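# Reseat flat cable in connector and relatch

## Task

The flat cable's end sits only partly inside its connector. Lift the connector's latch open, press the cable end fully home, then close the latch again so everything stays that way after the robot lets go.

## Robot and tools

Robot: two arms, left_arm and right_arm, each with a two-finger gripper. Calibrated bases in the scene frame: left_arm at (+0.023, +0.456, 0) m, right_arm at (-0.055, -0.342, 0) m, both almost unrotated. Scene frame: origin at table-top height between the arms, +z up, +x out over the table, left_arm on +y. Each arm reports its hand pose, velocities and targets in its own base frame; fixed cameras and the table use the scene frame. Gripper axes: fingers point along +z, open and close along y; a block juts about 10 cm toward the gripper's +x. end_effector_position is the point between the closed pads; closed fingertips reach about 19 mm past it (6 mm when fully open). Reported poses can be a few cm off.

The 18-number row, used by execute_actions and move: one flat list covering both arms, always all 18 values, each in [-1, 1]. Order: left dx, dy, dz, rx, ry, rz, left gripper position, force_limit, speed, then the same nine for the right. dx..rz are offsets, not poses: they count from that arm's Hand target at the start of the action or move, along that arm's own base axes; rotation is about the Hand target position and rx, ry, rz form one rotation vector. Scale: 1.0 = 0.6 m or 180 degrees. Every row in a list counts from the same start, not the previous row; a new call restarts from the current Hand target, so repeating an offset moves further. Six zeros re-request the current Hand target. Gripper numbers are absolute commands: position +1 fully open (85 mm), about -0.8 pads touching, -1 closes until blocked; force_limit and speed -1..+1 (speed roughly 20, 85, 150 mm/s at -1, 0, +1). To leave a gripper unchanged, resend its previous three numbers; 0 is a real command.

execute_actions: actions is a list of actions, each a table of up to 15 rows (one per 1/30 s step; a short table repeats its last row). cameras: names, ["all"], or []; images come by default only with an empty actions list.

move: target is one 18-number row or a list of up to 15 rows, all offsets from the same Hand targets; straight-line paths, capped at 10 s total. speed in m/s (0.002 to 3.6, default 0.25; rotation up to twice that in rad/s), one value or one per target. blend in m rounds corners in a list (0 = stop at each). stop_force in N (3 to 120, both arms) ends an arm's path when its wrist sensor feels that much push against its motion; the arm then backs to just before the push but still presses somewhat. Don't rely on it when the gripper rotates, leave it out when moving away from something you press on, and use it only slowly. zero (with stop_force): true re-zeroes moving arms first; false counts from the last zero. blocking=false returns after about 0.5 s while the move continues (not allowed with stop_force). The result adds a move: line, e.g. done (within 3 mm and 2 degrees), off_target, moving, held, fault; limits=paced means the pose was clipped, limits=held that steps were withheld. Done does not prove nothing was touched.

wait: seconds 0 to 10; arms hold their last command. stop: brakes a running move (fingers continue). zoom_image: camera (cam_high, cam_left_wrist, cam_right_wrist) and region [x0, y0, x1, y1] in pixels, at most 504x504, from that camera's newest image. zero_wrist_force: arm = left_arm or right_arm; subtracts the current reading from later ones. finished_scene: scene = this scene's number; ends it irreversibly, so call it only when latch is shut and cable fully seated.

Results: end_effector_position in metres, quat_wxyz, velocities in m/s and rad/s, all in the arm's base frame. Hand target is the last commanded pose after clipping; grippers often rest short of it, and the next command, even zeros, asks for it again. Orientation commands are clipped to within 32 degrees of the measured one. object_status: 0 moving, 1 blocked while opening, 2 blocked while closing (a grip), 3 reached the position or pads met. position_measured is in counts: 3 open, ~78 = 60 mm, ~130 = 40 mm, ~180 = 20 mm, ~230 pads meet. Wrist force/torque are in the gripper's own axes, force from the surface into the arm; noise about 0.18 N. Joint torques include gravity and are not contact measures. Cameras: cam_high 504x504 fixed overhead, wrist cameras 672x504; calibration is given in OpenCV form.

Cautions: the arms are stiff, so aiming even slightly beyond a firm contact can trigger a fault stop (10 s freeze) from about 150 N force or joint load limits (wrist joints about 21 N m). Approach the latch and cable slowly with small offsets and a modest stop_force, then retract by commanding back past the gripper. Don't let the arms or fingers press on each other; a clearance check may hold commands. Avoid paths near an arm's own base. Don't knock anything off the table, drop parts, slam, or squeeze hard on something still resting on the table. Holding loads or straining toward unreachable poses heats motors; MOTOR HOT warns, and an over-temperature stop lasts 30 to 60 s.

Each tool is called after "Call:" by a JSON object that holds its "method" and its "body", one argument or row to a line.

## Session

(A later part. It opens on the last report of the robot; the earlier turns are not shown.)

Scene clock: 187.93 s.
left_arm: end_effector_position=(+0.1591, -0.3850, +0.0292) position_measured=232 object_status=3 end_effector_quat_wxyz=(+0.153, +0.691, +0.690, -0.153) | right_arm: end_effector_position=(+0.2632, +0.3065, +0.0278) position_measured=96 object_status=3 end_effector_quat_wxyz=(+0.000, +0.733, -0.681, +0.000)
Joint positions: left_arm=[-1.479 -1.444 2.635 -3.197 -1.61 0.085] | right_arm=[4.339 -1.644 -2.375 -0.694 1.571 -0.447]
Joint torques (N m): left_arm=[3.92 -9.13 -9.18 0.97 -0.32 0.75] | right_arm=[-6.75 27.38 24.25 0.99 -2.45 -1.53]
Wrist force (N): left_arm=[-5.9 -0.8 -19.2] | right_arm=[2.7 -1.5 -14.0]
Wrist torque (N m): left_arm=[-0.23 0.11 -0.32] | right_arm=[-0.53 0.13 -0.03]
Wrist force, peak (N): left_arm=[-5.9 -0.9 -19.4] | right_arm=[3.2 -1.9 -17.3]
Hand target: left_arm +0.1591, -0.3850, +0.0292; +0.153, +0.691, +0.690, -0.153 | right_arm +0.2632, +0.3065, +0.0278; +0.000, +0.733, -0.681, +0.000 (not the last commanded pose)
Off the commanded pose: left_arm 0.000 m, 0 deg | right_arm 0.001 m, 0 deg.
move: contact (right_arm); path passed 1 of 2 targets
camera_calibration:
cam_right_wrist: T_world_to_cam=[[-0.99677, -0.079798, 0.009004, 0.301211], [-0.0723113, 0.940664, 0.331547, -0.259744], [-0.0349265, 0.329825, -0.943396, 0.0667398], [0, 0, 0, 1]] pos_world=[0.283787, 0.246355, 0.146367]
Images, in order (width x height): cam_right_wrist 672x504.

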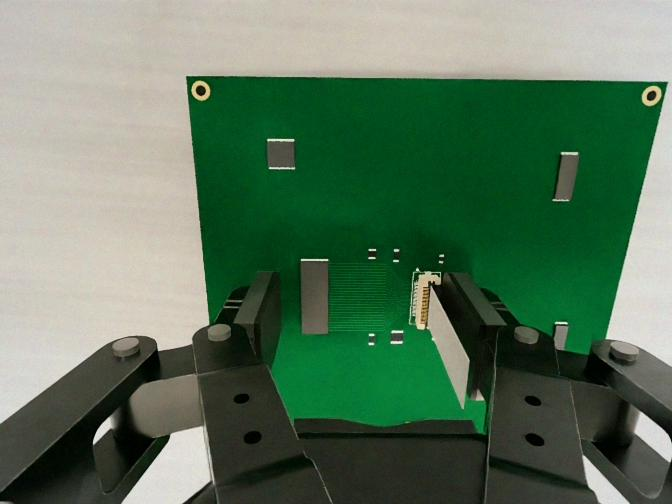

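Call:
{"method": "move", "body": {
  "target": [0,0,0,0,0,0,-1,1,0,0,0,0.002,0,0,0,0.26,-1,0],
  "speed": 0.01
}}

Call:
{"method": "move", "body": {
  "target": [
    [0,0,0,0,0,0,-1,1,0,-0.0137,-0.0008,0.135,0,0,0,0.26,-1,0],
    [0,0,0,0,0,0,-1,1,0,-0.062,-0.0022,0.135,0.1629,-0.1405,-0.483,0.26,-1,0],
    [0,0,0,0,0,0,-1,1,0,-0.0502,-0.0022,0.0217,0.1629,-0.1405,-0.483,0.26,-1,0]
  ],
  "speed": 0.25,
  "blend": [0.01,0.01,0],
  "cameras": ["cam_right_wrist"]
}}

Call:
{"method": "zoom_image", "body": {
  "camera": "cam_right_wrist",
  "region": [322, 222, 402, 282]
}}

Scene clock: 199.83 s.
left_arm: end_effector_position=(+0.1591, -0.3850, +0.0292) position_measured=232 object_status=3 end_effector_quat_wxyz=(+0.153, +0.691, +0.690, -0.153) | right_arm: end_effector_position=(+0.2632, +0.3065, +0.0290) position_measured=96 object_status=3 end_effector_quat_wxyz=(+0.000, +0.733, -0.681, +0.000)
Joint positions: left_arm=[-1.479 -1.444 2.635 -3.197 -1.61 0.085] | right_arm=[4.339 -1.641 -2.374 -0.698 1.571 -0.447]
Joint torques (N m): left_arm=[5.24 -9.63 -9.71 0.96 -0.56 0.98] | right_arm=[-6.52 26.71 25.55 2.28 -2.51 -1.5]
Wrist force (N): left_arm=[-5.9 -0.4 -19.3] | right_arm=[-0.1 -0.7 0.8]
Wrist torque (N m): left_arm=[-0.17 0.09 -0.32] | right_arm=[-0.15 0.15 0.04]
Wrist force, peak (N): left_arm=[-5.9 -0.6 -19.6] | right_arm=[2.9 -1.5 -14.4]
Hand target: left_arm +0.1591, -0.3850, +0.0292; +0.153, +0.691, +0.690, -0.153 | right_arm +0.2632, +0.3065, +0.0290; +0.000, +0.733, -0.681, +0.000
Off the commanded pose: left_arm 0.000 m, 0 deg | right_arm 0.000 m, 0 deg.
move: done

Scene clock: 204.37 s.
left_arm: end_effector_position=(+0.1591, -0.3850, +0.0292) position_measured=232 object_status=3 end_effector_quat_wxyz=(+0.153, +0.691, +0.690, -0.153) | right_arm: end_effector_position=(+0.2332, +0.3052, +0.0420) position_measured=96 object_status=3 end_effector_quat_wxyz=(+0.300, -0.035, +0.953, +0.011) end_effector_velocity=(+0.000, +0.001, +0.000) end_effector_angular_velocity=(+0.003, +0.002, +0.000)
Joint positions: left_arm=[-1.479 -1.444 2.635 -3.197 -1.61 0.085] | right_arm=[4.877 -1.476 -2.65 -0.65 0.964 1.681]
Joint velocities: left_arm=[within noise] | right_arm=[0 -0.002 -0.001 0.006 0.001 0]
Joint torques (N m): left_arm=[4.37 -10.58 -9.76 0.91 -0.4 0.92] | right_arm=[6.23 5.81 11.41 5.44 1.43 0.79]
Wrist force (N): left_arm=[-5.4 -0.6 -18.7] | right_arm=[0.1 -1.5 0.6]
Wrist torque (N m): left_arm=[-0.18 0.08 -0.32] | right_arm=[-0.38 0.16 0.02]
Wrist force, peak (N): left_arm=[-5.8 -0.3 -19.5] | right_arm=[2.1 -2.1 2.9]
Hand target: left_arm +0.1591, -0.3850, +0.0292; +0.153, +0.691, +0.690, -0.153 | right_arm +0.2331, +0.3052, +0.0420; +0.300, -0.035, +0.953, +0.011
Off the commanded pose: left_arm 0.000 m, 0 deg | right_arm 0.000 m, 0 deg.
move: done
camera_calibration:
cam_right_wrist: T_world_to_cam=[[-0.0837986, 0.996475, 0.00394878, -0.270214], [0.581368, 0.045671, 0.812358, -0.164853], [0.809314, 0.0703701, -0.583146, -0.0532591], [0, 0, 0, 1]] pos_world=[0.1163, 0.280539, 0.103929]
Images, in order (width x height): cam_right_wrist 672x504.

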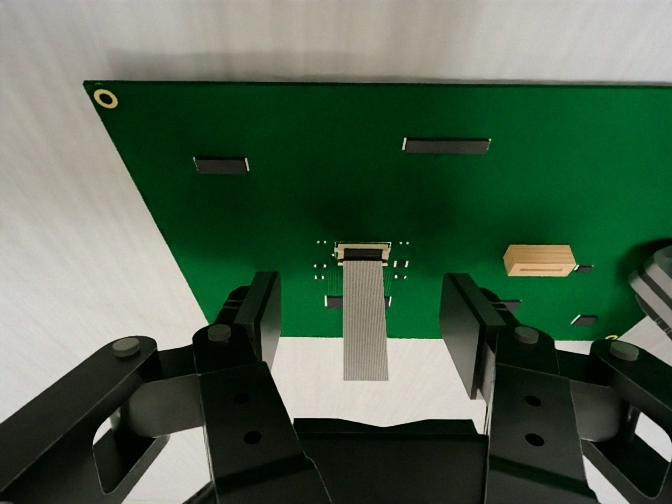

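Scaled by 6.300.

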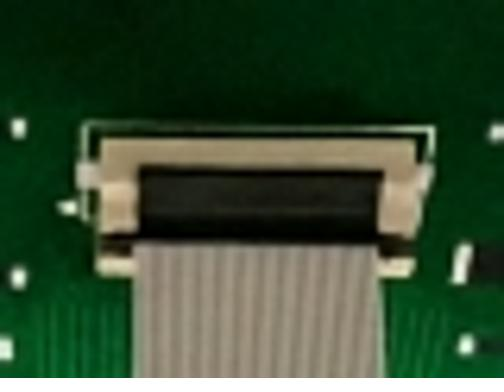

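Call:
{"method": "move", "body": {
  "target": [
    [0,0,0.01,0,0,0,-1,1,0,0,0,0,0,0,0,0.26,-1,0],
    [0,0.05,0.12,0,0,0,-1,1,0,-0.04,-0.003,0.12,0,0,0,0.26,-1,0]
  ],
  "speed": [0.02, 0.15],
  "cameras": ["cam_right_wrist"]
}}

Call:
{"method": "zoom_image", "body": {
  "camera": "cam_right_wrist",
  "region": [310, 130, 400, 200]
}}

Scene clock: 213.77 s.
left_arm: end_effector_position=(+0.1592, -0.3551, +0.1012) position_measured=232 object_status=3 end_effector_quat_wxyz=(+0.154, +0.691, +0.690, -0.153) | right_arm: end_effector_position=(+0.2091, +0.3034, +0.1139) position_measured=96 object_status=3 end_effector_quat_wxyz=(+0.300, -0.035, +0.953, +0.011) end_effector_velocity=(+0.001, -0.001, +0.000) end_effector_angular_velocity=(-0.004, -0.003, -0.001)
Joint positions: left_arm=[-1.469 -1.809 2.617 -2.814 -1.614 0.095] | right_arm=[4.964 -1.198 -2.544 -1.094 0.972 1.787]
Joint velocities: left_arm=[within noise] | right_arm=[-0.001 0 0.001 -0.005 -0.002 0]
Joint torques (N m): left_arm=[-8.73 -20.69 -17.61 -1.03 1.28 -0.74] | right_arm=[-4.7 13.61 32.22 1.09 -4.98 -0.61]
Wrist force (N): left_arm=[1.0 -1.5 0.9] | right_arm=[0.2 -1.8 0.7]
Wrist torque (N m): left_arm=[-0.25 -0.05 -0.31] | right_arm=[-0.40 0.15 -0.18]
Wrist force, peak (N): left_arm=[-6.1 -0.7 -19.5] | right_arm=[1.2 -1.8 2.6]
Hand target: left_arm +0.1591, -0.3550, +0.1012; +0.153, +0.691, +0.690, -0.153 | right_arm +0.2091, +0.3034, +0.1140; +0.300, -0.035, +0.953, +0.011
Off the commanded pose: left_arm 0.000 m, 0 deg | right_arm 0.000 m, 0 deg.
move: done
camera_calibration:
cam_right_wrist: T_world_to_cam=[[-0.0839155, 0.996466, 0.00379817, -0.270685], [0.581467, 0.0458711, 0.812276, -0.209221], [0.809231, 0.070371, -0.583261, 0.00832751], [0, 0, 0, 1]] pos_world=[0.0922015, 0.278739, 0.17583]
Images, in order (width x height): cam_right_wrist 672x504.

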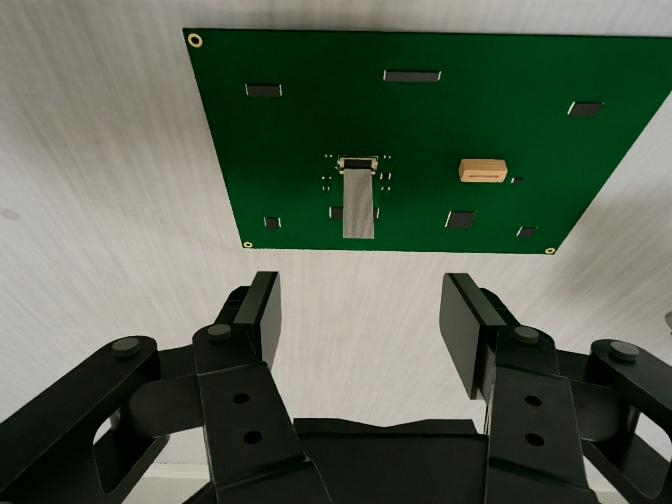

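Scaled by 5.600.

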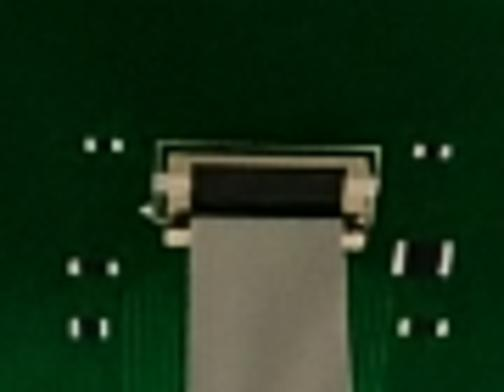

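Closed latch, cable fully seated, no robot contact.

Call:
{"method": "finished_scene", "body": {
  "scene": 2
}}

The scene is finished: the task was done.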